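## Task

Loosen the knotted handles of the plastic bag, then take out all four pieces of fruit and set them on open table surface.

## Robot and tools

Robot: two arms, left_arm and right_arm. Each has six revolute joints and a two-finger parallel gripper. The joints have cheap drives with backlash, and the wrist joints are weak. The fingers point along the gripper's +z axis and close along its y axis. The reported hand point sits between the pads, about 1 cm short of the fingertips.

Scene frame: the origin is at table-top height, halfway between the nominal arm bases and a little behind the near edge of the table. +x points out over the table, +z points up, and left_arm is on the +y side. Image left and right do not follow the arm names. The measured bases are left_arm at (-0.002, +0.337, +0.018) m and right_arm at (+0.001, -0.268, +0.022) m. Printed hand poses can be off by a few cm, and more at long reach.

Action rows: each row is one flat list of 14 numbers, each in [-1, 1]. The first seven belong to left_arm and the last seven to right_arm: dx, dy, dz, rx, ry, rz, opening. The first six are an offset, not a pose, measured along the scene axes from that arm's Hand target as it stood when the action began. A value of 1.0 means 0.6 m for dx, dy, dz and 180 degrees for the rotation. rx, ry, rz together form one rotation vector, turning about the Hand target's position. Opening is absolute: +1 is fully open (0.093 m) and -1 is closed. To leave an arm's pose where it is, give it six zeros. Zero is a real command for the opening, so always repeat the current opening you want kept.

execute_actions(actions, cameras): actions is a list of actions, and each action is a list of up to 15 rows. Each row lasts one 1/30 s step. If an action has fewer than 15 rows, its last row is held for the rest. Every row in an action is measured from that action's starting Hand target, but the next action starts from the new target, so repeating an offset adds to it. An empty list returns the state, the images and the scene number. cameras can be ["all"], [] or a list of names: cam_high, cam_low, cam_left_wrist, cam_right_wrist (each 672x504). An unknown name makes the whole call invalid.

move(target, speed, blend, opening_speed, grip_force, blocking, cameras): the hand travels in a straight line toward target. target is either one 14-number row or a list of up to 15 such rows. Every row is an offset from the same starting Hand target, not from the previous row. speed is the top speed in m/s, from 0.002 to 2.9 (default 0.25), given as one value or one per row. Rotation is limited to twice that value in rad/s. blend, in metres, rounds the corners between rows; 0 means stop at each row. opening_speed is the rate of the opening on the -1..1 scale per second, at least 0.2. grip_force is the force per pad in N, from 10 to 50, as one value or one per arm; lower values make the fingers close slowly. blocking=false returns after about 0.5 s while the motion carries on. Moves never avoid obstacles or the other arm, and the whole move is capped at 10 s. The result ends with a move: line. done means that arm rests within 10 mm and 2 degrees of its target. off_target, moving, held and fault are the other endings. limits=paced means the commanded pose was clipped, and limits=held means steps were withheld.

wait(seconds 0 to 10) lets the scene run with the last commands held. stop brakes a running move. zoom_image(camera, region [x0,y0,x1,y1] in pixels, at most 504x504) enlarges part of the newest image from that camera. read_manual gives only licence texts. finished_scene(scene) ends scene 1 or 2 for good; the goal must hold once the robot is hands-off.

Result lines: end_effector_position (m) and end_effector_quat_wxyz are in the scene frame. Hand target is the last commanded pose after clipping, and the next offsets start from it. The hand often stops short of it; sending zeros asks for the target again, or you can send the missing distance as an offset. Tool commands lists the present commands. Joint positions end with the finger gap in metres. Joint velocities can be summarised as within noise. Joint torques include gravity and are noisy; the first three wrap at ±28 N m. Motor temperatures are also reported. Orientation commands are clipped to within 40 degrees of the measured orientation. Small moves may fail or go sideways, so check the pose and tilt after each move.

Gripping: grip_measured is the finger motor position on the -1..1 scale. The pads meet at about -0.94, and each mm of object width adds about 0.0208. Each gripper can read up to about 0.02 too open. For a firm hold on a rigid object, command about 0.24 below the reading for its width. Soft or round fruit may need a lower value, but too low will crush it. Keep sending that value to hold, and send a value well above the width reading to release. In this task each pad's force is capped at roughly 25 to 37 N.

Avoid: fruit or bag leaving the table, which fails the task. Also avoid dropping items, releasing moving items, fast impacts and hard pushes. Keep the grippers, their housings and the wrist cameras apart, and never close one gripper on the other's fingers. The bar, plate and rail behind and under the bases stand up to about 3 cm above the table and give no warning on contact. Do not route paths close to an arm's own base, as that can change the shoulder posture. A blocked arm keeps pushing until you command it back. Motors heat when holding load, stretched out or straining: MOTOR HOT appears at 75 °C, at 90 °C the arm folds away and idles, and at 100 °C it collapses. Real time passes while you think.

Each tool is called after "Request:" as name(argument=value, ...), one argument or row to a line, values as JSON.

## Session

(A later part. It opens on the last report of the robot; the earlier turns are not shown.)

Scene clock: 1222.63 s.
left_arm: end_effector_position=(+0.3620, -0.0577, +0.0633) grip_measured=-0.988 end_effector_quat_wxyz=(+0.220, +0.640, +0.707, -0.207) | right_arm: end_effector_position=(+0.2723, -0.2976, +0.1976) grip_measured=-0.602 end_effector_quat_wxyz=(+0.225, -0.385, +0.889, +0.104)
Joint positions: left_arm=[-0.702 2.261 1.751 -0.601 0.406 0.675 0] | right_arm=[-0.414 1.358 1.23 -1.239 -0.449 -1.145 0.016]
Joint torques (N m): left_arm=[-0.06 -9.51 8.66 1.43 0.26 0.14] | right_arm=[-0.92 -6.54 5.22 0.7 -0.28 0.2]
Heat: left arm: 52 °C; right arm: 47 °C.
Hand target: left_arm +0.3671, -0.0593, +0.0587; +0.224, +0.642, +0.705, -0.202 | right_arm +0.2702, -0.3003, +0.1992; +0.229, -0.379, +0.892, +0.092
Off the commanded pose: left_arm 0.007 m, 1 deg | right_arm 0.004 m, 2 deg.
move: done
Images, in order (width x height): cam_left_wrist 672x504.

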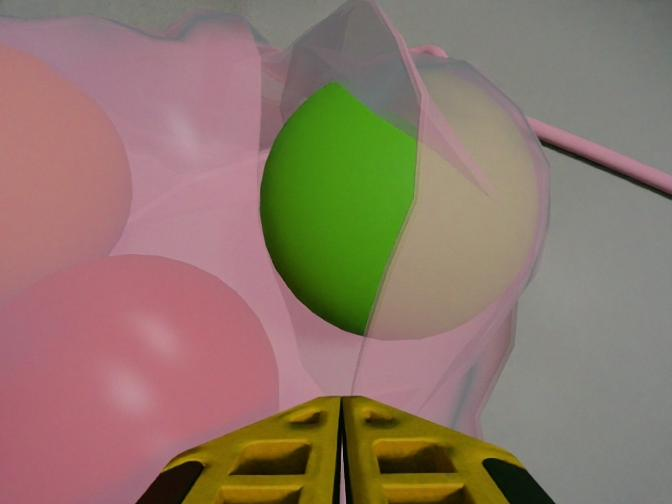

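Request:
move(
  target=[-0.05,0.0,0.02,0,0,0,-1, 0,0,0,0,0,0,-0.6],
  speed=0.06,
  cameras=["cam_left_wrist"],
)

Scene clock: 1225.47 s.
left_arm: end_effector_position=(+0.3330, -0.0550, +0.0590) grip_measured=-0.988 end_effector_quat_wxyz=(+0.199, +0.645, +0.707, -0.209) | right_arm: end_effector_position=(+0.2723, -0.2976, +0.1976) grip_measured=-0.602 end_effector_quat_wxyz=(+0.225, -0.385, +0.889, +0.104)
Joint positions: left_arm=[-0.737 2.204 1.653 -0.592 0.397 0.656 0] | right_arm=[-0.414 1.358 1.23 -1.239 -0.449 -1.145 0.016]
Joint torques (N m): left_arm=[-0.61 -12.59 6.19 1.64 0.12 -0.08] | right_arm=[-0.98 -6.6 5.35 0.67 -0.25 0.21]
Heat: left arm: 52 °C; right arm: 47 °C.
Hand target: left_arm +0.3371, -0.0594, +0.0708; +0.224, +0.643, +0.704, -0.202 | right_arm +0.2702, -0.3003, +0.1992; +0.229, -0.379, +0.892, +0.092
Off the commanded pose: left_arm 0.013 m, 3 deg | right_arm 0.004 m, 2 deg.
move: off_target (left_arm)
Images, in order (width x height): cam_left_wrist 672x504.

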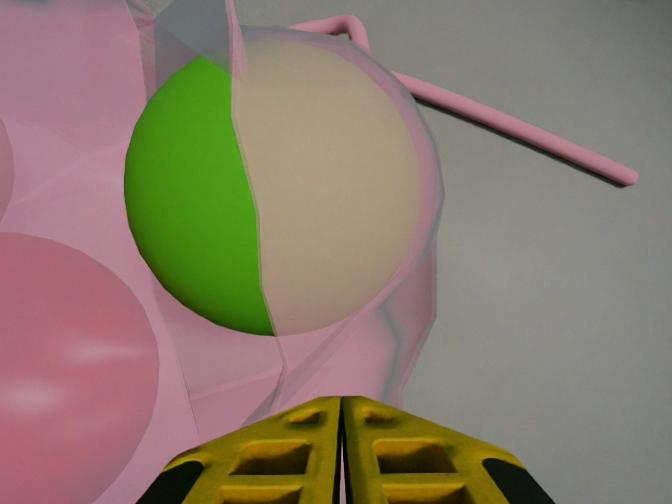

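Request:
move(
  target=[
    [0.0,0.03,0.085,0,0,0,-1, 0,0,0,0,0,0,-0.6],
    [0.042,0.015,0.075,0,0,0,-1, 0,0,0,0,0,0,-0.6],
  ],
  speed=0.1,
  blend=[0.01, 0],
  cameras=["cam_left_wrist"],
)

Scene clock: 1245.20 s.
left_arm: end_effector_position=(+0.3640, -0.0523, +0.1181) grip_measured=-0.988 end_effector_quat_wxyz=(+0.238, +0.638, +0.704, -0.201) | right_arm: end_effector_position=(+0.2723, -0.2976, +0.1976) grip_measured=-0.602 end_effector_quat_wxyz=(+0.225, -0.385, +0.889, +0.104)
Joint positions: left_arm=[-0.696 2.179 1.825 -0.722 0.396 0.677 0] | right_arm=[-0.414 1.358 1.23 -1.239 -0.449 -1.145 0.016]
Joint torques (N m): left_arm=[-0.09 -9.42 9.99 0.94 0.4 0.17] | right_arm=[-0.92 -6.64 5.39 0.68 -0.29 0.22]
Motor temperatures (°C): left_arm=[22 44 49 35 22 24 22] | right_arm=[24 46 39 26 25 26 24]
Heat: left arm: 49 °C; right arm: 46 °C.
Hand target: left_arm +0.3624, -0.0502, +0.1157; +0.224, +0.642, +0.705, -0.202 | right_arm +0.2702, -0.3003, +0.1992; +0.229, -0.379, +0.892, +0.092
Off the commanded pose: left_arm 0.003 m, 2 deg | right_arm 0.004 m, 2 deg.
move: done
Images, in order (width x height): cam_left_wrist 672x504.

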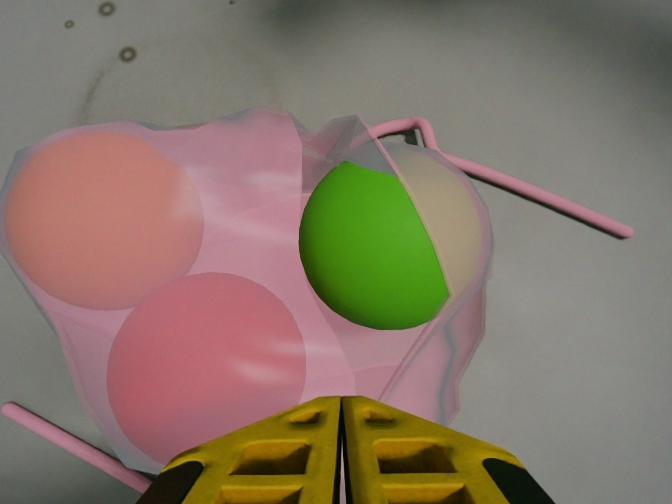

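Request:
move(
  target=[-0.016,-0.017,-0.135,0,0,0,-1, 0,0,0,0,0,0,-0.6],
  speed=0.1,
  cameras=["cam_left_wrist"],
)

Scene clock: 1259.70 s.
left_arm: end_effector_position=(+0.3522, -0.0553, +0.0413) grip_measured=-0.988 end_effector_quat_wxyz=(+0.217, +0.644, +0.705, -0.204) | right_arm: end_effector_position=(+0.2723, -0.2976, +0.1976) grip_measured=-0.602 end_effector_quat_wxyz=(+0.225, -0.385, +0.889, +0.104)
Joint positions: left_arm=[-0.712 2.258 1.659 -0.516 0.396 0.677 0] | right_arm=[-0.414 1.358 1.23 -1.239 -0.449 -1.145 0.016]
Joint torques (N m): left_arm=[-0.83 -9.83 6.39 1.74 0.26 -0.12] | right_arm=[-0.75 -6.53 5.34 0.68 -0.25 0.27]
Heat: left arm: 51 °C; right arm: 46 °C.
Hand target: left_arm +0.3528, -0.0605, +0.0348; +0.224, +0.642, +0.704, -0.202 | right_arm +0.2702, -0.3003, +0.1992; +0.229, -0.379, +0.892, +0.092
Off the commanded pose: left_arm 0.008 m, 1 deg | right_arm 0.004 m, 2 deg.
move: done
Images, in order (width x height): cam_left_wrist 672x504.

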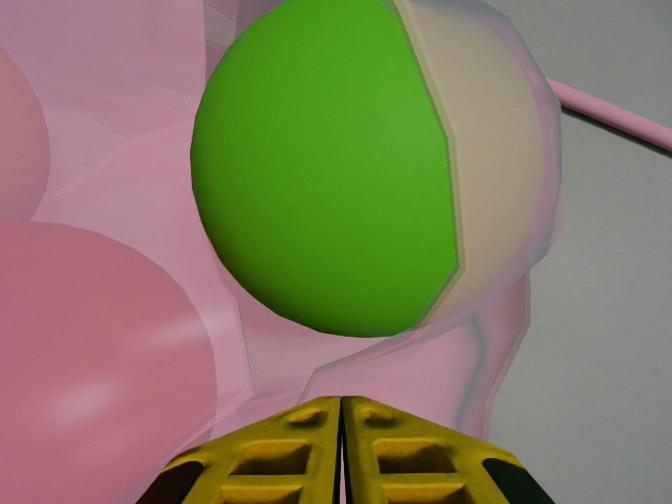

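Request:
move(
  target=[
    [0.0,0.01,0.07,0,0,0,-1, 0,0,0,0,0,0,-0.6],
    [0.03,0.0,0.06,0,0,0,-1, 0,0,0,0,0,0,-0.6],
    [0.033,-0.004,0.0,0,0,0,-1, 0,0,0,0,0,0,-0.6],
  ],
  speed=0.1,
  blend=[0.01, 0.008, 0],
  cameras=["cam_left_wrist"],
)

Scene clock: 1265.60 s.
left_arm: end_effector_position=(+0.3697, -0.0614, +0.0430) grip_measured=-0.988 end_effector_quat_wxyz=(+0.218, +0.640, +0.709, -0.202) | right_arm: end_effector_position=(+0.2723, -0.2976, +0.1976) grip_measured=-0.602 end_effector_quat_wxyz=(+0.225, -0.385, +0.889, +0.104)
Joint positions: left_arm=[-0.7 2.32 1.774 -0.57 0.396 0.677 0] | right_arm=[-0.414 1.358 1.23 -1.239 -0.449 -1.145 0.016]
Joint torques (N m): left_arm=[0.01 -10.04 6.5 1.62 0.39 0.13] | right_arm=[-0.83 -6.56 5.22 0.7 -0.26 0.23]
Heat: left arm: 50 °C; right arm: 45 °C.
Hand target: left_arm +0.3727, -0.0628, +0.0348; +0.224, +0.642, +0.705, -0.202 | right_arm +0.2702, -0.3003, +0.1992; +0.229, -0.379, +0.892, +0.092
Off the commanded pose: left_arm 0.009 m, 1 deg | right_arm 0.004 m, 2 deg.
move: done; blend cut to 0.0099 m at target 1
Images, in order (width x height): cam_left_wrist 672x504.

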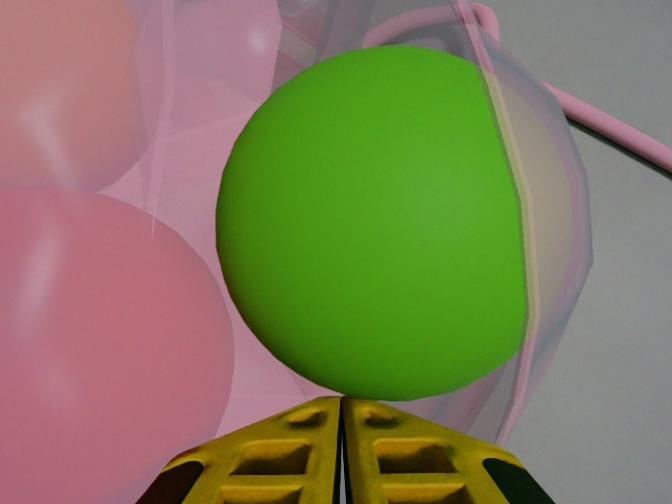

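Request:
move(
  target=[
    [-0.115,0.005,0.0,0,0,0,-1, 0,0,0,0,0,0,-0.6],
  ],
  speed=0.08,
  cameras=["cam_left_wrist"],
)

Scene clock: 1270.37 s.
left_arm: end_effector_position=(+0.2986, -0.0539, +0.0205) grip_measured=-0.988 end_effector_quat_wxyz=(+0.195, +0.645, +0.709, -0.207) | right_arm: end_effector_position=(+0.2723, -0.2976, +0.1976) grip_measured=-0.602 end_effector_quat_wxyz=(+0.225, -0.385, +0.889, +0.104)
Joint positions: left_arm=[-0.79 2.174 1.436 -0.395 0.371 0.605 0] | right_arm=[-0.414 1.358 1.23 -1.239 -0.449 -1.145 0.016]
Joint torques (N m): left_arm=[-0.79 -12.46 5.82 1.77 0.1 -0.09] | right_arm=[-0.84 -6.64 5.2 0.72 -0.3 0.21]
Heat: left arm: 50 °C; right arm: 45 °C.
Hand target: left_arm +0.3035, -0.0599, +0.0347; +0.224, +0.642, +0.705, -0.202 | right_arm +0.2702, -0.3003, +0.1992; +0.229, -0.379, +0.892, +0.092
Off the commanded pose: left_arm 0.016 m, 3 deg | right_arm 0.004 m, 2 deg.
move: off_target (left_arm)
Images, in order (width x height): cam_left_wrist 672x504.

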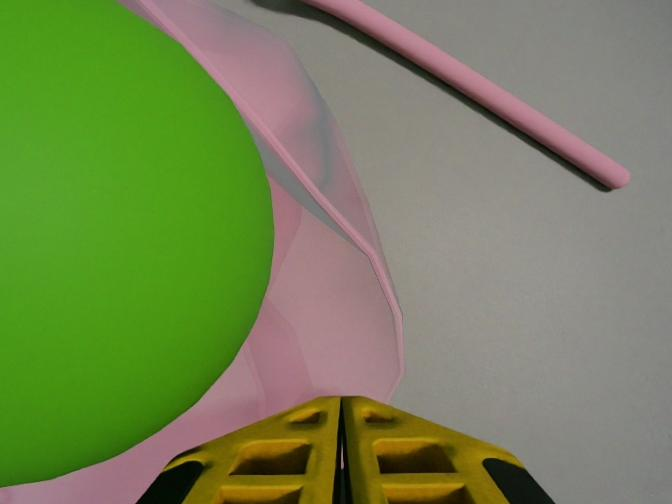

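Request:
move(
  target=[
    [-0.022,-0.03,0.01,0,0,0,-1, 0,0,0,0,0,0,-0.6],
    [-0.025,-0.1,0.015,0,0,0,-1, 0,0,0,0,0,0,-0.6],
  ],
  speed=0.08,
  blend=[0.01, 0],
  cameras=["cam_left_wrist", "cam_right_wrist"],
)

Scene clock: 1275.33 s.
left_arm: end_effector_position=(+0.2877, -0.1169, +0.0452) grip_measured=-0.988 end_effector_quat_wxyz=(+0.229, +0.645, +0.699, -0.208) | right_arm: end_effector_position=(+0.2723, -0.2976, +0.1976) grip_measured=-0.602 end_effector_quat_wxyz=(+0.225, -0.385, +0.889, +0.104)
Joint positions: left_arm=[-0.906 2.23 1.599 -0.395 0.312 0.499 0] | right_arm=[-0.414 1.358 1.23 -1.239 -0.449 -1.145 0.016]
Joint torques (N m): left_arm=[-0.76 -9.46 9.94 1.27 0.09 -0.06] | right_arm=[-0.95 -6.67 5.3 0.69 -0.23 0.25]
Motor temperatures (°C): left_arm=[22 49 49 35 22 24 22] | right_arm=[24 45 39 26 25 26 24]
Heat: left arm: 49 °C; right arm: 45 °C.
Hand target: left_arm +0.2886, -0.1199, +0.0438; +0.224, +0.643, +0.704, -0.202 | right_arm +0.2702, -0.3003, +0.1992; +0.229, -0.379, +0.892, +0.092
Off the commanded pose: left_arm 0.003 m, 1 deg | right_arm 0.004 m, 2 deg.
move: done
Images, in order (width x height): cam_left_wrist 672x504, cam_right_wrist 672x504.

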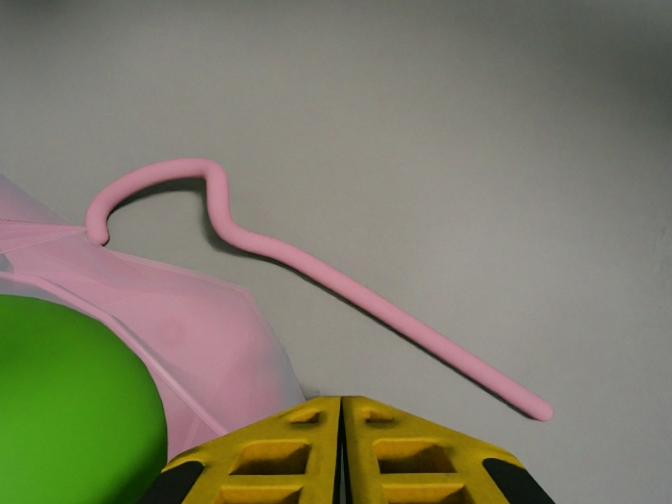

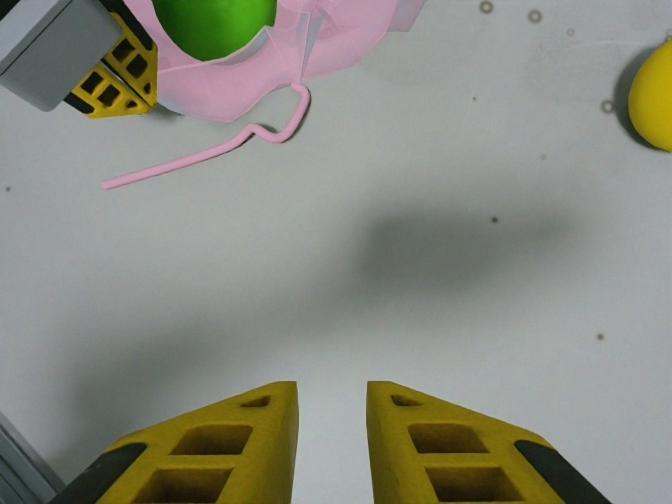

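Request:
move(
  target=[
    [-0.01,0.05,0.12,0,0,0,-1, 0,0,0,0,0,0,-0.6],
    [0.08,0.1,0.2,0,0,0,0.5, 0,0,0,0,0,0,-0.6],
  ],
  speed=0.12,
  blend=[0.02, 0],
  cameras=["cam_left_wrist", "cam_right_wrist", "cam_high"],
)

Scene clock: 1282.23 s.
left_arm: end_effector_position=(+0.3414, -0.0596, +0.1648) grip_measured=+0.498 end_effector_quat_wxyz=(+0.239, +0.636, +0.707, -0.193) | right_arm: end_effector_position=(+0.2723, -0.2976, +0.1976) grip_measured=-0.602 end_effector_quat_wxyz=(+0.225, -0.385, +0.889, +0.104)
Joint positions: left_arm=[-0.749 2.108 1.898 -0.846 0.353 0.624 0.069] | right_arm=[-0.414 1.358 1.23 -1.239 -0.449 -1.145 0.016]
Joint torques (N m): left_arm=[-0.16 -8.94 10.26 0.99 0.57 0.15] | right_arm=[-0.87 -6.48 5.33 0.67 -0.29 0.22]
Heat: left arm: 49 °C; right arm: 45 °C.
Hand target: left_arm +0.3365, -0.0599, +0.1637; +0.224, +0.643, +0.704, -0.202 | right_arm +0.2702, -0.3003, +0.1992; +0.229, -0.379, +0.892, +0.092
Off the commanded pose: left_arm 0.005 m, 2 deg | right_arm 0.004 m, 2 deg.
move: done
Images, in order (width x height): cam_high 672x504, cam_left_wrist 672x504, cam_right_wrist 672x504.

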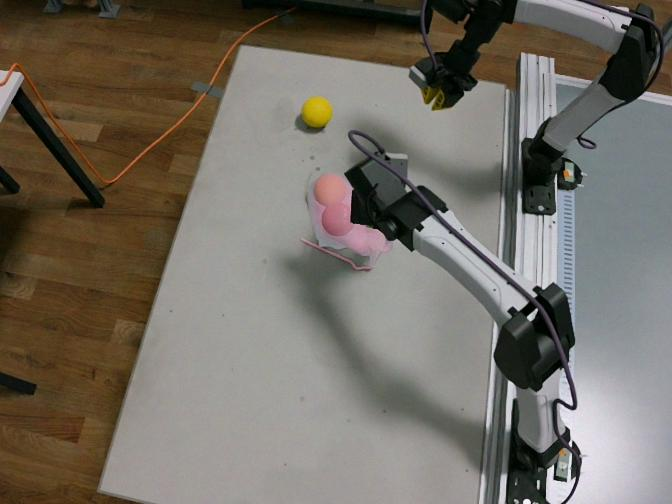

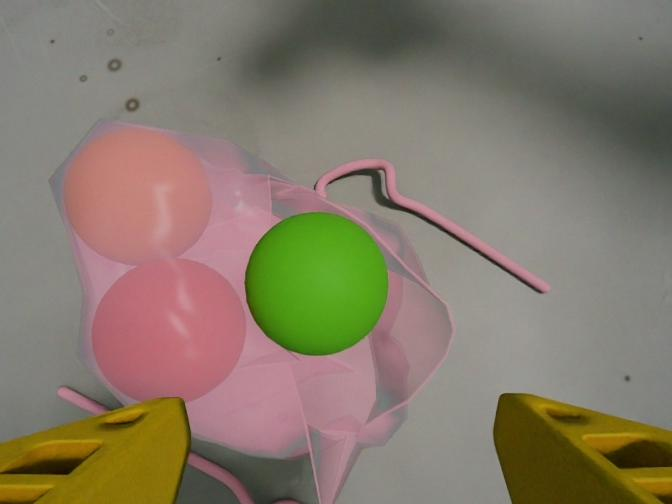

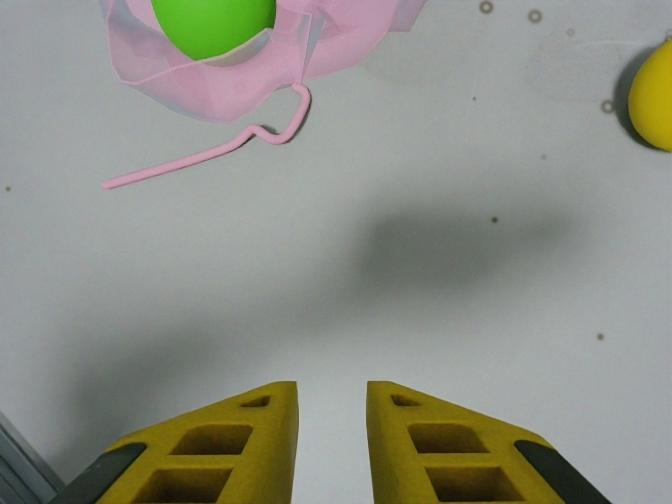

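Request:
zoom_image(
  camera="cam_left_wrist",
  region=[200, 140, 480, 500],
)

Scaled by 1.400 from the camera's 672x504 image, which has a finer 960x720 frame.

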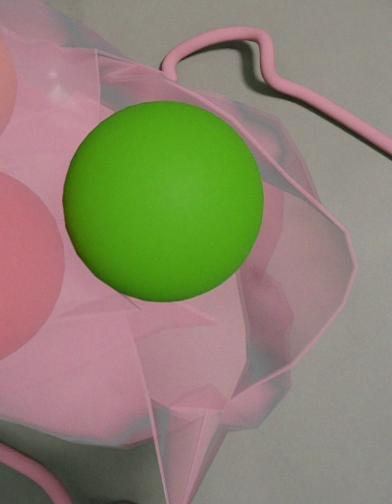

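Request:
move(
  target=[-0.06,0.3,0.06,0,0,0,0.0, 0.055,0.3083,-0.09,0,0,-0.2556,0.95],
  speed=0.15,
  cameras=["cam_right_wrist", "cam_left_wrist"],
)

Scene clock: 1307.60 s.
left_arm: end_effector_position=(+0.3135, +0.1163, +0.1979) grip_measured=+0.002 end_effector_quat_wxyz=(+0.234, +0.641, +0.706, -0.188) | right_arm: end_effector_position=(+0.2931, -0.1233, +0.1374) grip_measured=+0.947 end_effector_quat_wxyz=(+0.230, -0.006, +0.973, -0.012)
Joint positions: left_arm=[-0.409 1.665 1.476 -1.017 0.489 0.974 0.045] | right_arm=[0.578 1.448 1.042 -0.793 0.3 0.548 0.091]
Joint torques (N m): left_arm=[0.14 -8.35 6.19 0.74 0.72 0.19] | right_arm=[0.31 -4.44 9.44 1.09 0.34 0.21]
Heat: left arm: 52 °C; right arm: 44 °C.
Hand target: left_arm +0.3005, +0.1201, +0.1997; +0.224, +0.642, +0.705, -0.202 | right_arm +0.3032, -0.1154, +0.1452; +0.246, -0.001, +0.969, -0.005
Off the commanded pose: left_arm 0.014 m, 2 deg | right_arm 0.015 m, 2 deg.
move: off_target (left_arm, right_arm)
Images, in order (width x height): cam_left_wrist 672x504, cam_right_wrist 672x504.

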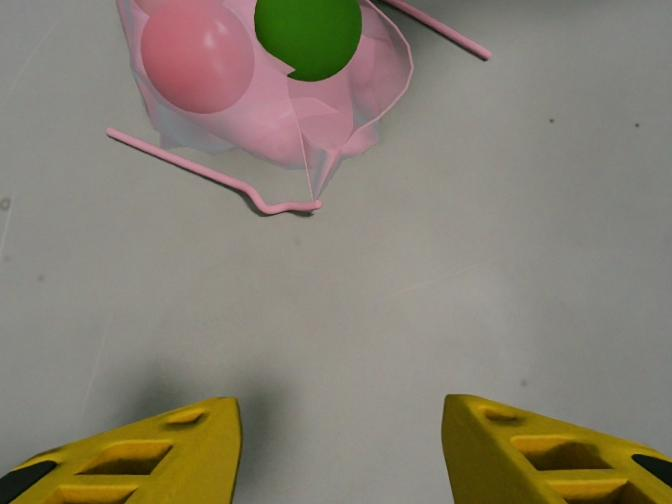

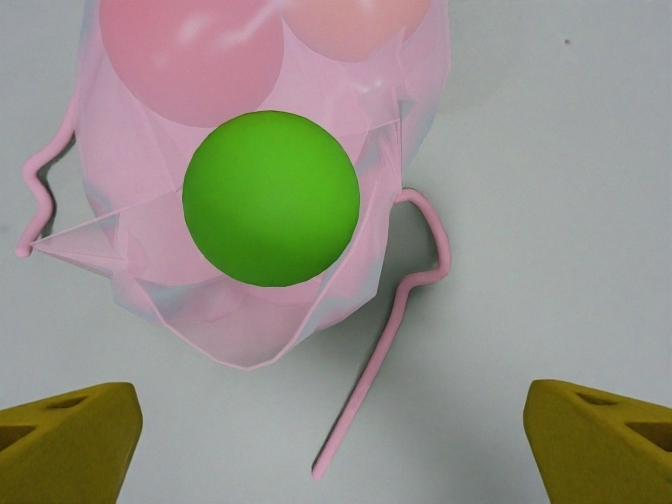

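Request:
move(
  target=[0,0,0,0,0,0,0.0, 0.06,0.022,-0.045,0,0,0.111,0.95],
  speed=0.12,
  cameras=["cam_right_wrist"],
)

Scene clock: 1322.73 s.
left_arm: end_effector_position=(+0.3134, +0.1164, +0.1979) grip_measured=+0.002 end_effector_quat_wxyz=(+0.234, +0.641, +0.706, -0.188) | right_arm: end_effector_position=(+0.3305, -0.1068, +0.1168) grip_measured=+0.947 end_effector_quat_wxyz=(+0.233, -0.167, +0.958, +0.030)
Joint positions: left_arm=[-0.409 1.665 1.476 -1.017 0.489 0.974 0.045] | right_arm=[0.471 1.552 1.042 -0.598 0.116 0.137 0.091]
Joint torques (N m): left_arm=[0.18 -8.34 6.22 0.71 0.72 0.16] | right_arm=[-0.85 -5.45 7.9 1.38 -0.06 0.01]
Motor temperatures (°C): left_arm=[22 43 49 33 22 24 22] | right_arm=[24 43 39 27 25 26 24]
Heat: left arm: 49 °C; right arm: 43 °C.
Hand target: left_arm +0.3005, +0.1201, +0.1997; +0.224, +0.643, +0.705, -0.202 | right_arm +0.3392, -0.1021, +0.1182; +0.243, -0.169, +0.954, +0.038
Off the commanded pose: left_arm 0.014 m, 2 deg | right_arm 0.010 m, 2 deg.
move: off_target (left_arm)
Images, in order (width x height): cam_right_wrist 672x504.

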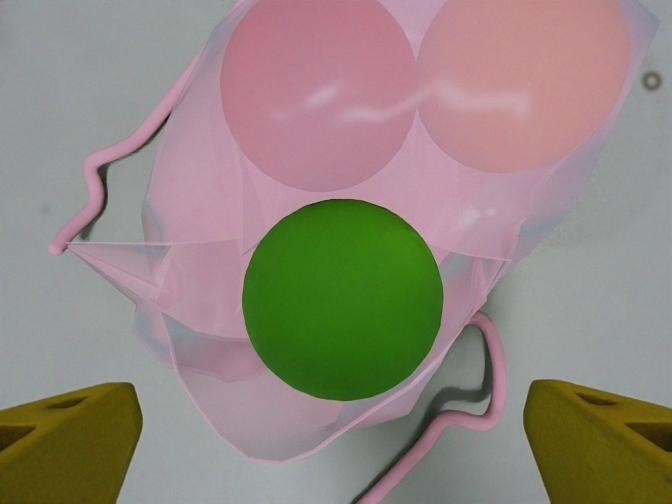

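Request:
move(
  target=[0,0,0,0,0,0,0.0, 0.04,0.006,-0.1,0,0,0,0.93],
  speed=0.08,
  cameras=["cam_right_wrist"],
)

Scene clock: 1332.37 s.
left_arm: end_effector_position=(+0.3134, +0.1164, +0.1979) grip_measured=+0.002 end_effector_quat_wxyz=(+0.234, +0.641, +0.706, -0.188) | right_arm: end_effector_position=(+0.3610, -0.0995, +0.0642) grip_measured=+0.932 end_effector_quat_wxyz=(+0.242, -0.166, +0.956, +0.034)
Joint positions: left_arm=[-0.409 1.665 1.476 -1.017 0.489 0.974 0.045] | right_arm=[0.439 1.728 0.998 -0.355 0.101 0.109 0.09]
Joint torques (N m): left_arm=[0.09 -8.29 6.17 0.7 0.73 0.16] | right_arm=[-0.88 -6.79 5.63 1.35 -0.03 0.06]
Heat: left arm: 48 °C; right arm: 43 °C.
Hand target: left_arm +0.3005, +0.1201, +0.1997; +0.224, +0.643, +0.705, -0.202 | right_arm +0.3631, -0.0985, +0.0582; +0.243, -0.169, +0.954, +0.038
Off the commanded pose: left_arm 0.014 m, 2 deg | right_arm 0.007 m, 1 deg.
move: off_target (left_arm)
Images, in order (width x height): cam_right_wrist 672x504.

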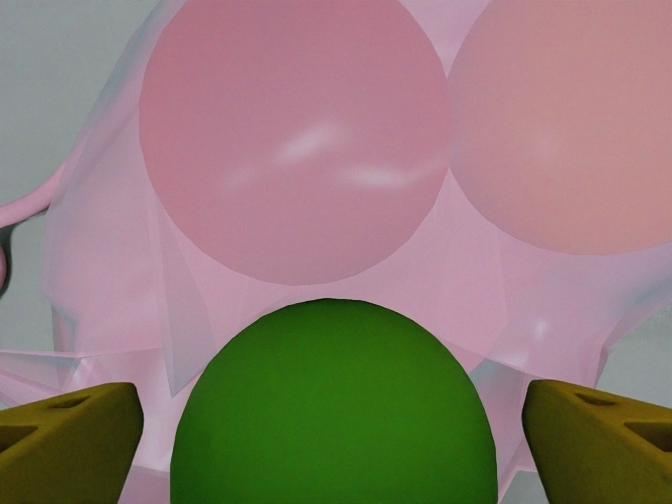

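Request:
move(
  target=[0,0,0,0,0,0,0.0, -0.02,-0.006,-0.010,0,0,0,0.93],
  speed=0.08,
  cameras=["cam_right_wrist"],
)

Scene clock: 1337.63 s.
left_arm: end_effector_position=(+0.3134, +0.1164, +0.1979) grip_measured=+0.002 end_effector_quat_wxyz=(+0.234, +0.641, +0.706, -0.188) | right_arm: end_effector_position=(+0.3483, -0.1058, +0.0472) grip_measured=+0.932 end_effector_quat_wxyz=(+0.228, -0.167, +0.959, +0.029)
Joint positions: left_arm=[-0.409 1.665 1.476 -1.017 0.489 0.974 0.045] | right_arm=[0.439 1.728 0.935 -0.322 0.101 0.109 0.09]
Joint torques (N m): left_arm=[0.12 -8.24 6.2 0.71 0.74 0.19] | right_arm=[-0.12 -8.94 5.38 1.32 -0.01 0.1]
Heat: left arm: 47 °C; right arm: 43 °C.
Hand target: left_arm +0.3005, +0.1201, +0.1997; +0.224, +0.643, +0.705, -0.202 | right_arm +0.3511, -0.1021, +0.0521; +0.243, -0.169, +0.954, +0.038
Off the commanded pose: left_arm 0.014 m, 2 deg | right_arm 0.007 m, 2 deg.
move: off_target (left_arm)
Images, in order (width x height): cam_right_wrist 672x504.

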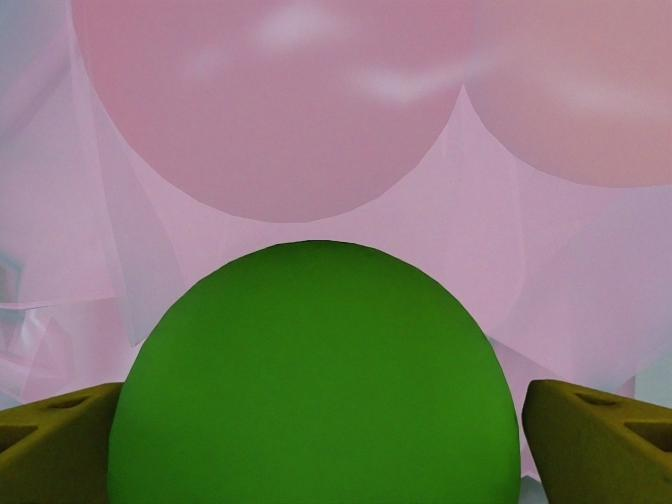

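Request:
move(
  target=[0,0,0,0,0,0,0.0, 0.0,0.006,0.025,0,0,0,0.93],
  speed=0.06,
  cameras=["cam_right_wrist"],
)

Scene clock: 1341.30 s.
left_arm: end_effector_position=(+0.3134, +0.1164, +0.1979) grip_measured=+0.002 end_effector_quat_wxyz=(+0.234, +0.641, +0.706, -0.188) | right_arm: end_effector_position=(+0.3481, -0.1059, +0.0471) grip_measured=+0.932 end_effector_quat_wxyz=(+0.228, -0.167, +0.959, +0.029)
Joint positions: left_arm=[-0.409 1.665 1.476 -1.017 0.489 0.974 0.045] | right_arm=[0.439 1.728 0.935 -0.323 0.101 0.109 0.09]
Joint torques (N m): left_arm=[0.13 -8.32 6.2 0.72 0.74 0.18] | right_arm=[0.83 -11.02 8.66 0.82 0.04 0.17]
Heat: left arm: 47 °C; right arm: 44 °C.
Hand target: left_arm +0.3005, +0.1201, +0.1997; +0.224, +0.643, +0.705, -0.202 | right_arm +0.3512, -0.0985, +0.0672; +0.244, -0.169, +0.954, +0.038
Off the commanded pose: left_arm 0.014 m, 2 deg | right_arm 0.022 m, 2 deg.
move: off_target (left_arm, right_arm)
Images, in order (width x height): cam_right_wrist 672x504.

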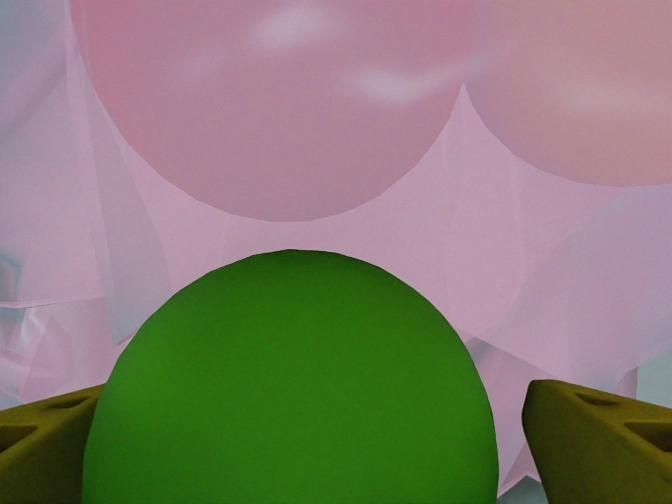

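Request:
move(
  target=[0,0,0,0,0,0,0.0, 0.0,0.005,0.012,0,0,0,0.95],
  speed=0.06,
  cameras=["cam_right_wrist"],
)

Scene clock: 1345.60 s.
left_arm: end_effector_position=(+0.3134, +0.1164, +0.1979) grip_measured=+0.002 end_effector_quat_wxyz=(+0.234, +0.641, +0.706, -0.188) | right_arm: end_effector_position=(+0.3479, -0.1014, +0.0554) grip_measured=+0.947 end_effector_quat_wxyz=(+0.229, -0.170, +0.958, +0.031)
Joint positions: left_arm=[-0.409 1.665 1.476 -1.017 0.489 0.974 0.045] | right_arm=[0.45 1.716 0.958 -0.355 0.101 0.113 0.091]
Joint torques (N m): left_arm=[0.08 -8.31 6.19 0.73 0.74 0.18] | right_arm=[0.55 -10.48 8.95 0.76 0.11 0.25]
Heat: left arm: 47 °C; right arm: 45 °C.
Hand target: left_arm +0.3005, +0.1201, +0.1997; +0.224, +0.643, +0.705, -0.202 | right_arm +0.3512, -0.0956, +0.0744; +0.243, -0.169, +0.954, +0.038
Off the commanded pose: left_arm 0.014 m, 2 deg | right_arm 0.020 m, 2 deg.
move: off_target (left_arm, right_arm)
Images, in order (width x height): cam_right_wrist 672x504.

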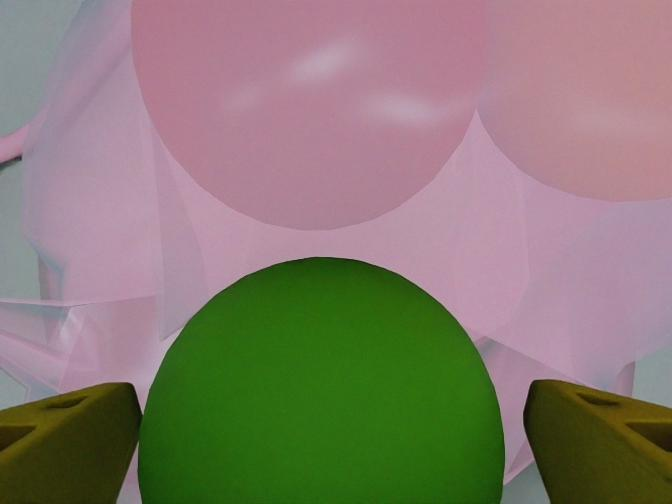

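Request:
move(
  target=[0,0,0,0,0,0,0.0, 0.0,0.0,0.0,0,0,0,0.28],
  speed=0.06,
  opening_speed=0.4,
  grip_force=[50, 25],
  cameras=["cam_right_wrist"],
)

Scene clock: 1350.57 s.
left_arm: end_effector_position=(+0.3134, +0.1164, +0.1979) grip_measured=+0.002 end_effector_quat_wxyz=(+0.234, +0.641, +0.706, -0.188) | right_arm: end_effector_position=(+0.3478, -0.1015, +0.0553) grip_measured=+0.387 end_effector_quat_wxyz=(+0.228, -0.170, +0.958, +0.031)
Joint positions: left_arm=[-0.409 1.665 1.476 -1.017 0.489 0.974 0.045] | right_arm=[0.45 1.716 0.958 -0.356 0.101 0.113 0.064]
Joint torques (N m): left_arm=[0.12 -8.31 6.2 0.71 0.72 0.17] | right_arm=[0.66 -10.52 8.79 0.81 0.11 0.18]
Heat: left arm: 46 °C; right arm: 45 °C.
Hand target: left_arm +0.3005, +0.1201, +0.1997; +0.224, +0.643, +0.705, -0.202 | right_arm +0.3512, -0.0956, +0.0744; +0.243, -0.169, +0.954, +0.038
Off the commanded pose: left_arm 0.014 m, 2 deg | right_arm 0.020 m, 2 deg.
grip_force (N): 50, 25
move: off_target (left_arm, right_arm)
Images, in order (width x height): cam_right_wrist 672x504.

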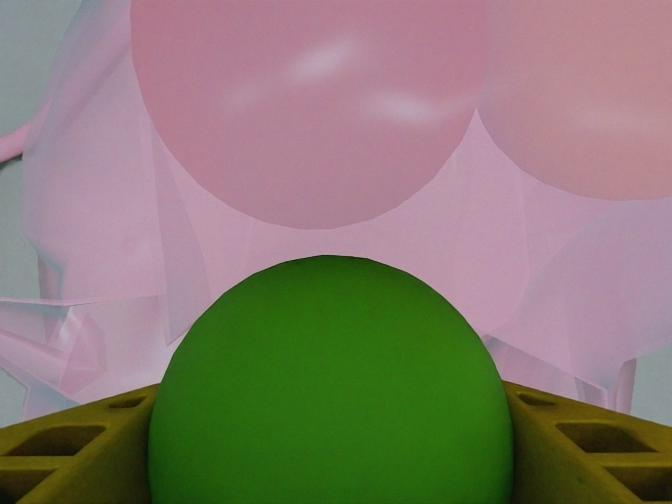

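Request:
move(
  target=[0,0,0,0,0,0,0.0, 0.0,-0.01,0.1,0,0,0,0.28],
  speed=0.08,
  cameras=["cam_right_wrist", "cam_left_wrist"],
)

Scene clock: 1353.97 s.
left_arm: end_effector_position=(+0.3134, +0.1164, +0.1979) grip_measured=+0.002 end_effector_quat_wxyz=(+0.234, +0.641, +0.706, -0.188) | right_arm: end_effector_position=(+0.3478, -0.1029, +0.1141) grip_measured=+0.366 end_effector_quat_wxyz=(+0.227, -0.171, +0.958, +0.030)
Joint positions: left_arm=[-0.409 1.665 1.476 -1.017 0.489 0.974 0.045] | right_arm=[0.45 1.627 1.113 -0.604 0.101 0.113 0.063]
Joint torques (N m): left_arm=[0.14 -8.28 6.13 0.71 0.74 0.18] | right_arm=[-0.51 -10.14 9.57 0.89 0.02 0.11]
Heat: left arm: 46 °C; right arm: 46 °C.
Hand target: left_arm +0.3005, +0.1201, +0.1997; +0.224, +0.643, +0.705, -0.202 | right_arm +0.3511, -0.1016, +0.1343; +0.243, -0.169, +0.954, +0.038
Off the commanded pose: left_arm 0.014 m, 2 deg | right_arm 0.021 m, 2 deg.
grip_force (N): 50, 25
move: off_target (left_arm, right_arm)
Images, in order (width x height): cam_left_wrist 672x504, cam_right_wrist 672x504.

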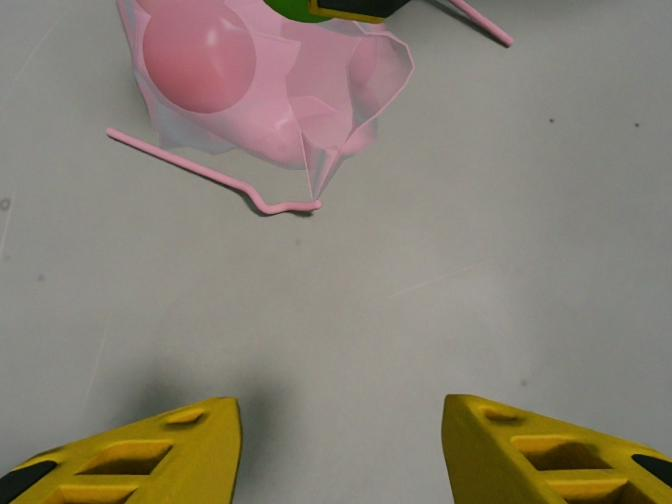

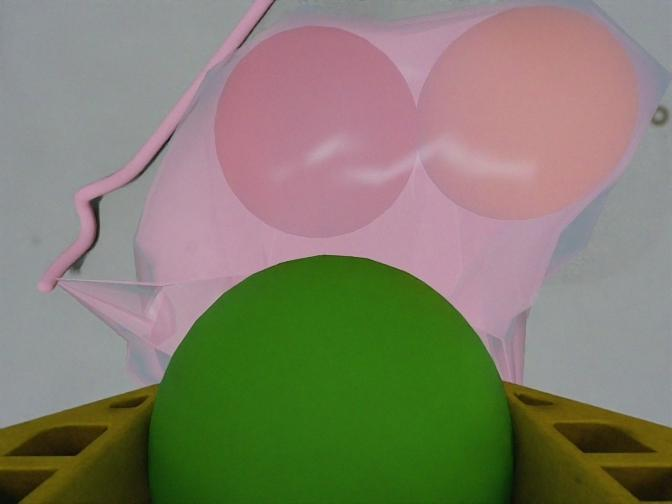

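Request:
move(
  target=[
    [0,0,0,0,0,0,0.0, -0.03,-0.05,0.09,0,0,0,0.28],
    [0,0,0,0,0,0,0.0, -0.11,-0.347,0.08,0,0,0,0.28],
    [0,0,0,0,0,0,0.0, -0.11,-0.347,-0.07,0,0,0,0.28],
  ],
  speed=0.15,
  blend=[0.03, 0.03, 0],
  cameras=["cam_right_wrist"],
)

Scene clock: 1361.17 s.
left_arm: end_effector_position=(+0.3134, +0.1164, +0.1979) grip_measured=+0.002 end_effector_quat_wxyz=(+0.234, +0.641, +0.706, -0.188) | right_arm: end_effector_position=(+0.2813, -0.3095, +0.0948) grip_measured=+0.366 end_effector_quat_wxyz=(+0.235, -0.165, +0.957, +0.035)
Joint positions: left_arm=[-0.409 1.665 1.476 -1.017 0.489 0.974 0.045] | right_arm=[-0.337 1.271 0.74 -0.625 -0.253 -0.587 0.063]
Joint torques (N m): left_arm=[0.01 -8.28 6.13 0.73 0.75 0.19] | right_arm=[-1.05 -3.15 5.9 1.28 -0.38 0.03]
Heat: left arm: 46 °C; right arm: 46 °C.
Hand target: left_arm +0.3005, +0.1201, +0.1997; +0.224, +0.643, +0.705, -0.202 | right_arm +0.2852, -0.3097, +0.0923; +0.243, -0.169, +0.954, +0.038
Off the commanded pose: left_arm 0.014 m, 2 deg | right_arm 0.005 m, 1 deg.
grip_force (N): 50, 25
move: off_target (left_arm)
Images, in order (width x height): cam_right_wrist 672x504.

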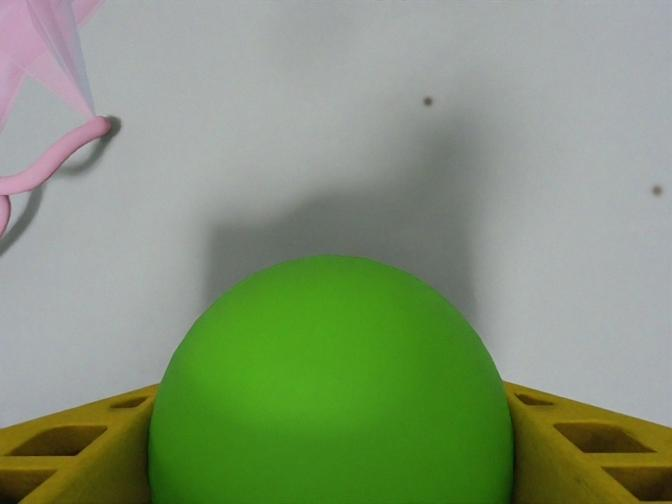

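Request:
move(
  target=[
    [0,0,0,0,0,0,0.0, 0,0,-0.05,0,0,0,0.28],
  ],
  speed=0.06,
  cameras=[],
)

Request:
move(
  target=[
    [0,0,0,0,0,0,0.0, 0,0,-0.013,0,0,0,0.28],
  ],
  speed=0.04,
  cameras=["cam_right_wrist", "cam_low"],
)

Scene clock: 1365.67 s.
left_arm: end_effector_position=(+0.3134, +0.1164, +0.1979) grip_measured=+0.002 end_effector_quat_wxyz=(+0.234, +0.641, +0.706, -0.188) | right_arm: end_effector_position=(+0.2823, -0.3092, +0.0649) grip_measured=+0.366 end_effector_quat_wxyz=(+0.235, -0.166, +0.957, +0.036)
Joint positions: left_arm=[-0.409 1.665 1.476 -1.017 0.489 0.974 0.045] | right_arm=[-0.337 1.327 0.651 -0.482 -0.254 -0.589 0.063]
Joint torques (N m): left_arm=[0.12 -8.36 6.17 0.71 0.74 0.19] | right_arm=[-1.17 -3.48 5.52 1.28 -0.37 0]
Heat: left arm: 46 °C; right arm: 45 °C.
Hand target: left_arm +0.3005, +0.1201, +0.1997; +0.224, +0.643, +0.705, -0.202 | right_arm +0.2852, -0.3098, +0.0623; +0.243, -0.169, +0.954, +0.038
Off the commanded pose: left_arm 0.014 m, 2 deg | right_arm 0.004 m, 1 deg.
grip_force (N): 50, 25
move: off_target (left_arm)
No camera images: "cameras" was empty.

Scene clock: 1366.67 s.
left_arm: end_effector_position=(+0.3134, +0.1164, +0.1979) grip_measured=+0.002 end_effector_quat_wxyz=(+0.234, +0.641, +0.706, -0.188) | right_arm: end_effector_position=(+0.2827, -0.3091, +0.0573) grip_measured=+0.366 end_effector_quat_wxyz=(+0.235, -0.167, +0.957, +0.036)
Joint positions: left_arm=[-0.409 1.665 1.476 -1.017 0.489 0.974 0.045] | right_arm=[-0.337 1.345 0.631 -0.442 -0.254 -0.59 0.063]
Joint torques (N m): left_arm=[0.1 -8.39 6.17 0.72 0.74 0.15] | right_arm=[-1.22 -3.33 5.39 1.26 -0.36 0.04]
Heat: left arm: 46 °C; right arm: 45 °C.
Hand target: left_arm +0.3005, +0.1201, +0.1997; +0.224, +0.643, +0.705, -0.202 | right_arm +0.2852, -0.3098, +0.0545; +0.243, -0.169, +0.954, +0.038
Off the commanded pose: left_arm 0.014 m, 2 deg | right_arm 0.004 m, 1 deg.
grip_force (N): 50, 25
move: off_target (left_arm)
Images, in order (width x height): cam_low 672x504, cam_right_wrist 672x504.

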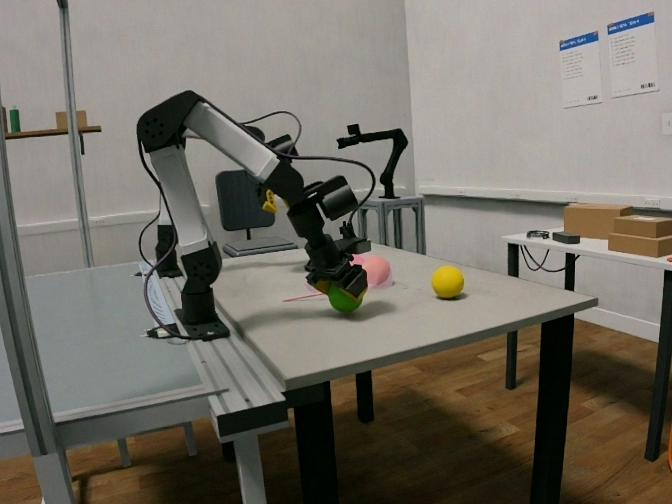

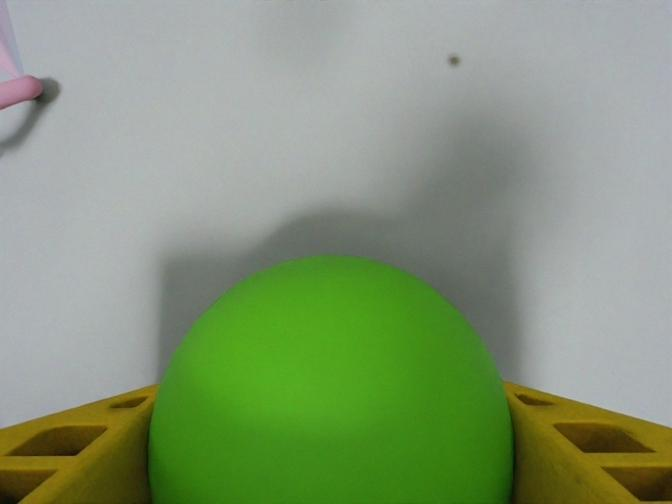

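Request:
move(
  target=[
    [0,0,0,0,0,0,0.0, 0,0,-0.008,0,0,0,0.28],
  ],
  speed=0.03,
  cameras=[],
)

Scene clock: 1370.40 s.
left_arm: end_effector_position=(+0.3134, +0.1164, +0.1979) grip_measured=+0.002 end_effector_quat_wxyz=(+0.234, +0.641, +0.706, -0.188) | right_arm: end_effector_position=(+0.2830, -0.3097, +0.0529) grip_measured=+0.366 end_effector_quat_wxyz=(+0.236, -0.166, +0.957, +0.036)
Joint positions: left_arm=[-0.409 1.665 1.476 -1.017 0.489 0.974 0.045] | right_arm=[-0.34 1.356 0.619 -0.418 -0.256 -0.59 0.063]
Joint torques (N m): left_arm=[0.1 -8.29 6.2 0.71 0.74 0.17] | right_arm=[-0.92 -3.36 5.39 1.3 -0.34 0.03]
Heat: left arm: 46 °C; right arm: 45 °C.
Hand target: left_arm +0.3005, +0.1201, +0.1997; +0.224, +0.643, +0.705, -0.202 | right_arm +0.2851, -0.3097, +0.0496; +0.243, -0.169, +0.954, +0.038
Off the commanded pose: left_arm 0.014 m, 2 deg | right_arm 0.004 m, 1 deg.
grip_force (N): 50, 25
move: off_target (left_arm)
No camera images: "cameras" was empty.

Request:
move(
  target=[
    [0,0,0,0,0,0,0.0, 0,0,-0.007,0,0,0,0.28],
  ],
  speed=0.03,
  cameras=["cam_low"],
)

Scene clock: 1373.13 s.
left_arm: end_effector_position=(+0.3134, +0.1164, +0.1979) grip_measured=+0.002 end_effector_quat_wxyz=(+0.234, +0.641, +0.706, -0.188) | right_arm: end_effector_position=(+0.2851, -0.3098, +0.0519) grip_measured=+0.366 end_effector_quat_wxyz=(+0.241, -0.166, +0.956, +0.035)
Joint positions: left_arm=[-0.409 1.665 1.476 -1.017 0.489 0.974 0.045] | right_arm=[-0.34 1.362 0.614 -0.399 -0.259 -0.59 0.063]
Joint torques (N m): left_arm=[0.06 -8.32 6.22 0.73 0.74 0.17] | right_arm=[-1.01 -3.06 4.68 1.3 -0.32 0.01]
Heat: left arm: 46 °C; right arm: 44 °C.
Hand target: left_arm +0.3005, +0.1201, +0.1997; +0.224, +0.643, +0.705, -0.202 | right_arm +0.2853, -0.3098, +0.0455; +0.243, -0.169, +0.954, +0.038
Off the commanded pose: left_arm 0.014 m, 2 deg | right_arm 0.006 m, 1 deg.
grip_force (N): 50, 25
move: off_target (left_arm)
Images, in order (width x height): cam_low 672x504.

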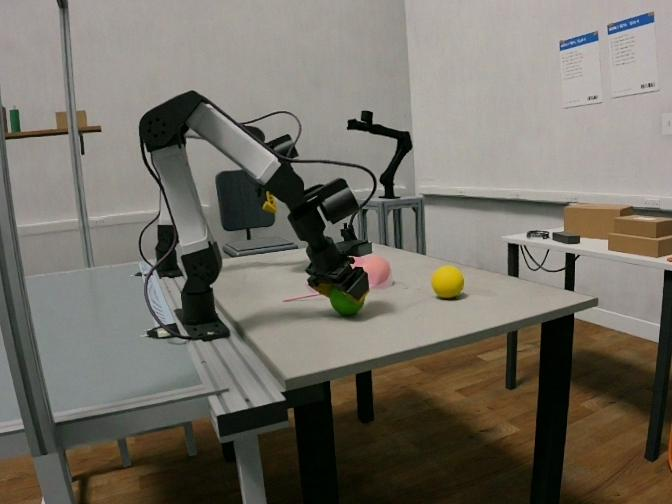

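Request:
move(
  target=[
    [0,0,0,0,0,0,0.0, 0,0,0,0,0,0,0.6],
  ],
  speed=0.03,
  opening_speed=0.25,
  cameras=["cam_right_wrist"],
)

Scene clock: 1377.90 s.
left_arm: end_effector_position=(+0.3134, +0.1164, +0.1979) grip_measured=+0.002 end_effector_quat_wxyz=(+0.234, +0.641, +0.706, -0.188) | right_arm: end_effector_position=(+0.2866, -0.3100, +0.0527) grip_measured=+0.597 end_effector_quat_wxyz=(+0.244, -0.167, +0.955, +0.034)
Joint positions: left_arm=[-0.409 1.665 1.476 -1.017 0.489 0.974 0.045] | right_arm=[-0.34 1.362 0.614 -0.392 -0.261 -0.59 0.074]
Joint torques (N m): left_arm=[0.13 -8.29 6.17 0.72 0.74 0.16] | right_arm=[-1.03 -3.18 4.88 1.25 -0.27 0]
Heat: left arm: 45 °C; right arm: 43 °C.
Hand target: left_arm +0.3005, +0.1201, +0.1997; +0.224, +0.643, +0.705, -0.202 | right_arm +0.2853, -0.3098, +0.0455; +0.243, -0.169, +0.954, +0.038
Off the commanded pose: left_arm 0.014 m, 2 deg | right_arm 0.007 m, 1 deg.
grip_force (N): 50, 25
move: off_target (left_arm)
Images, in order (width x height): cam_right_wrist 672x504.

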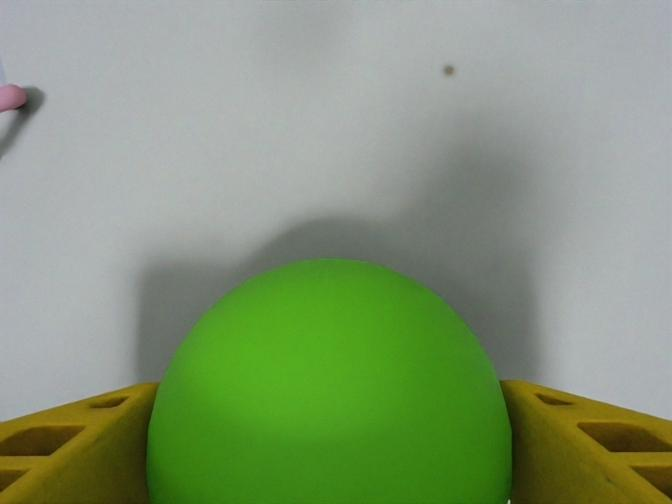

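Request:
move(
  target=[
    [0,0,0,0,0,0,0.0, 0,0,0,0,0,0,1.0],
    [0,0,0,0,0,0,0.0, -0.094,-0.034,0.173,0,0,0,1.0],
    [0,0,0,0,0,0,0.0, -0.05,0.0,0.25,0,0,0,0.5],
  ],
  speed=0.12,
  opening_speed=0.35,
  cameras=["cam_right_wrist", "cam_left_wrist", "cam_high"],
)

Scene clock: 1387.93 s.
left_arm: end_effector_position=(+0.3134, +0.1164, +0.1979) grip_measured=+0.002 end_effector_quat_wxyz=(+0.234, +0.641, +0.706, -0.188) | right_arm: end_effector_position=(+0.2561, -0.3100, +0.1913) grip_measured=+0.503 end_effector_quat_wxyz=(+0.251, -0.171, +0.952, +0.038)
Joint positions: left_arm=[-0.409 1.665 1.476 -1.017 0.489 0.974 0.045] | right_arm=[-0.389 1.117 1.018 -1.045 -0.297 -0.643 0.069]
Joint torques (N m): left_arm=[0.1 -8.4 6.12 0.73 0.73 0.15] | right_arm=[0.43 -2.06 9.31 0.75 -0.11 0.22]
Heat: left arm: 45 °C; right arm: 42 °C.
Hand target: left_arm +0.3005, +0.1201, +0.1997; +0.224, +0.643, +0.705, -0.202 | right_arm +0.2553, -0.3098, +0.1955; +0.243, -0.169, +0.954, +0.038
Off the commanded pose: left_arm 0.014 m, 2 deg | right_arm 0.004 m, 1 deg.
grip_force (N): 50, 25
move: off_target (left_arm)
Images, in order (width x height): cam_high 672x504, cam_left_wrist 672x504, cam_right_wrist 672x504.

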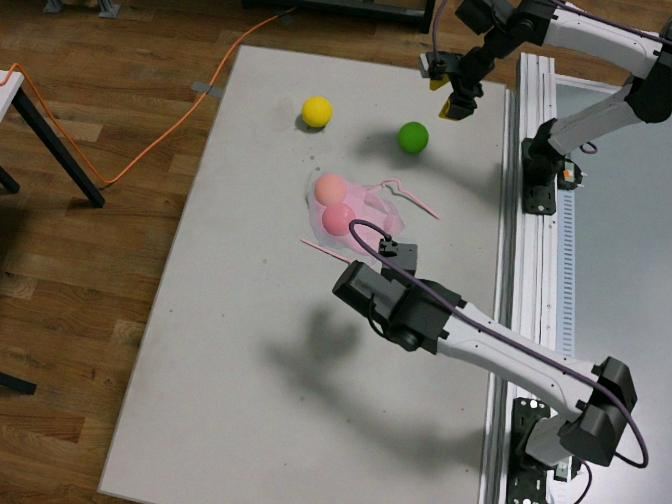

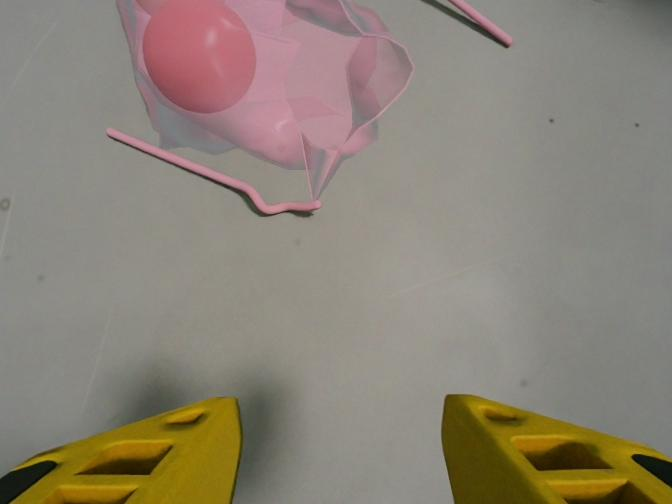

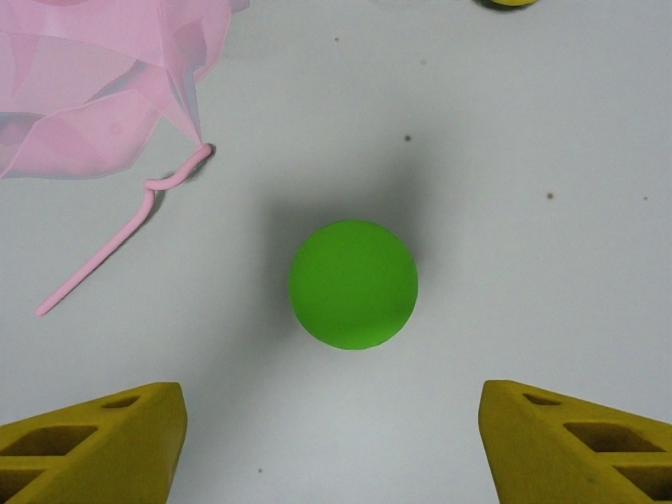

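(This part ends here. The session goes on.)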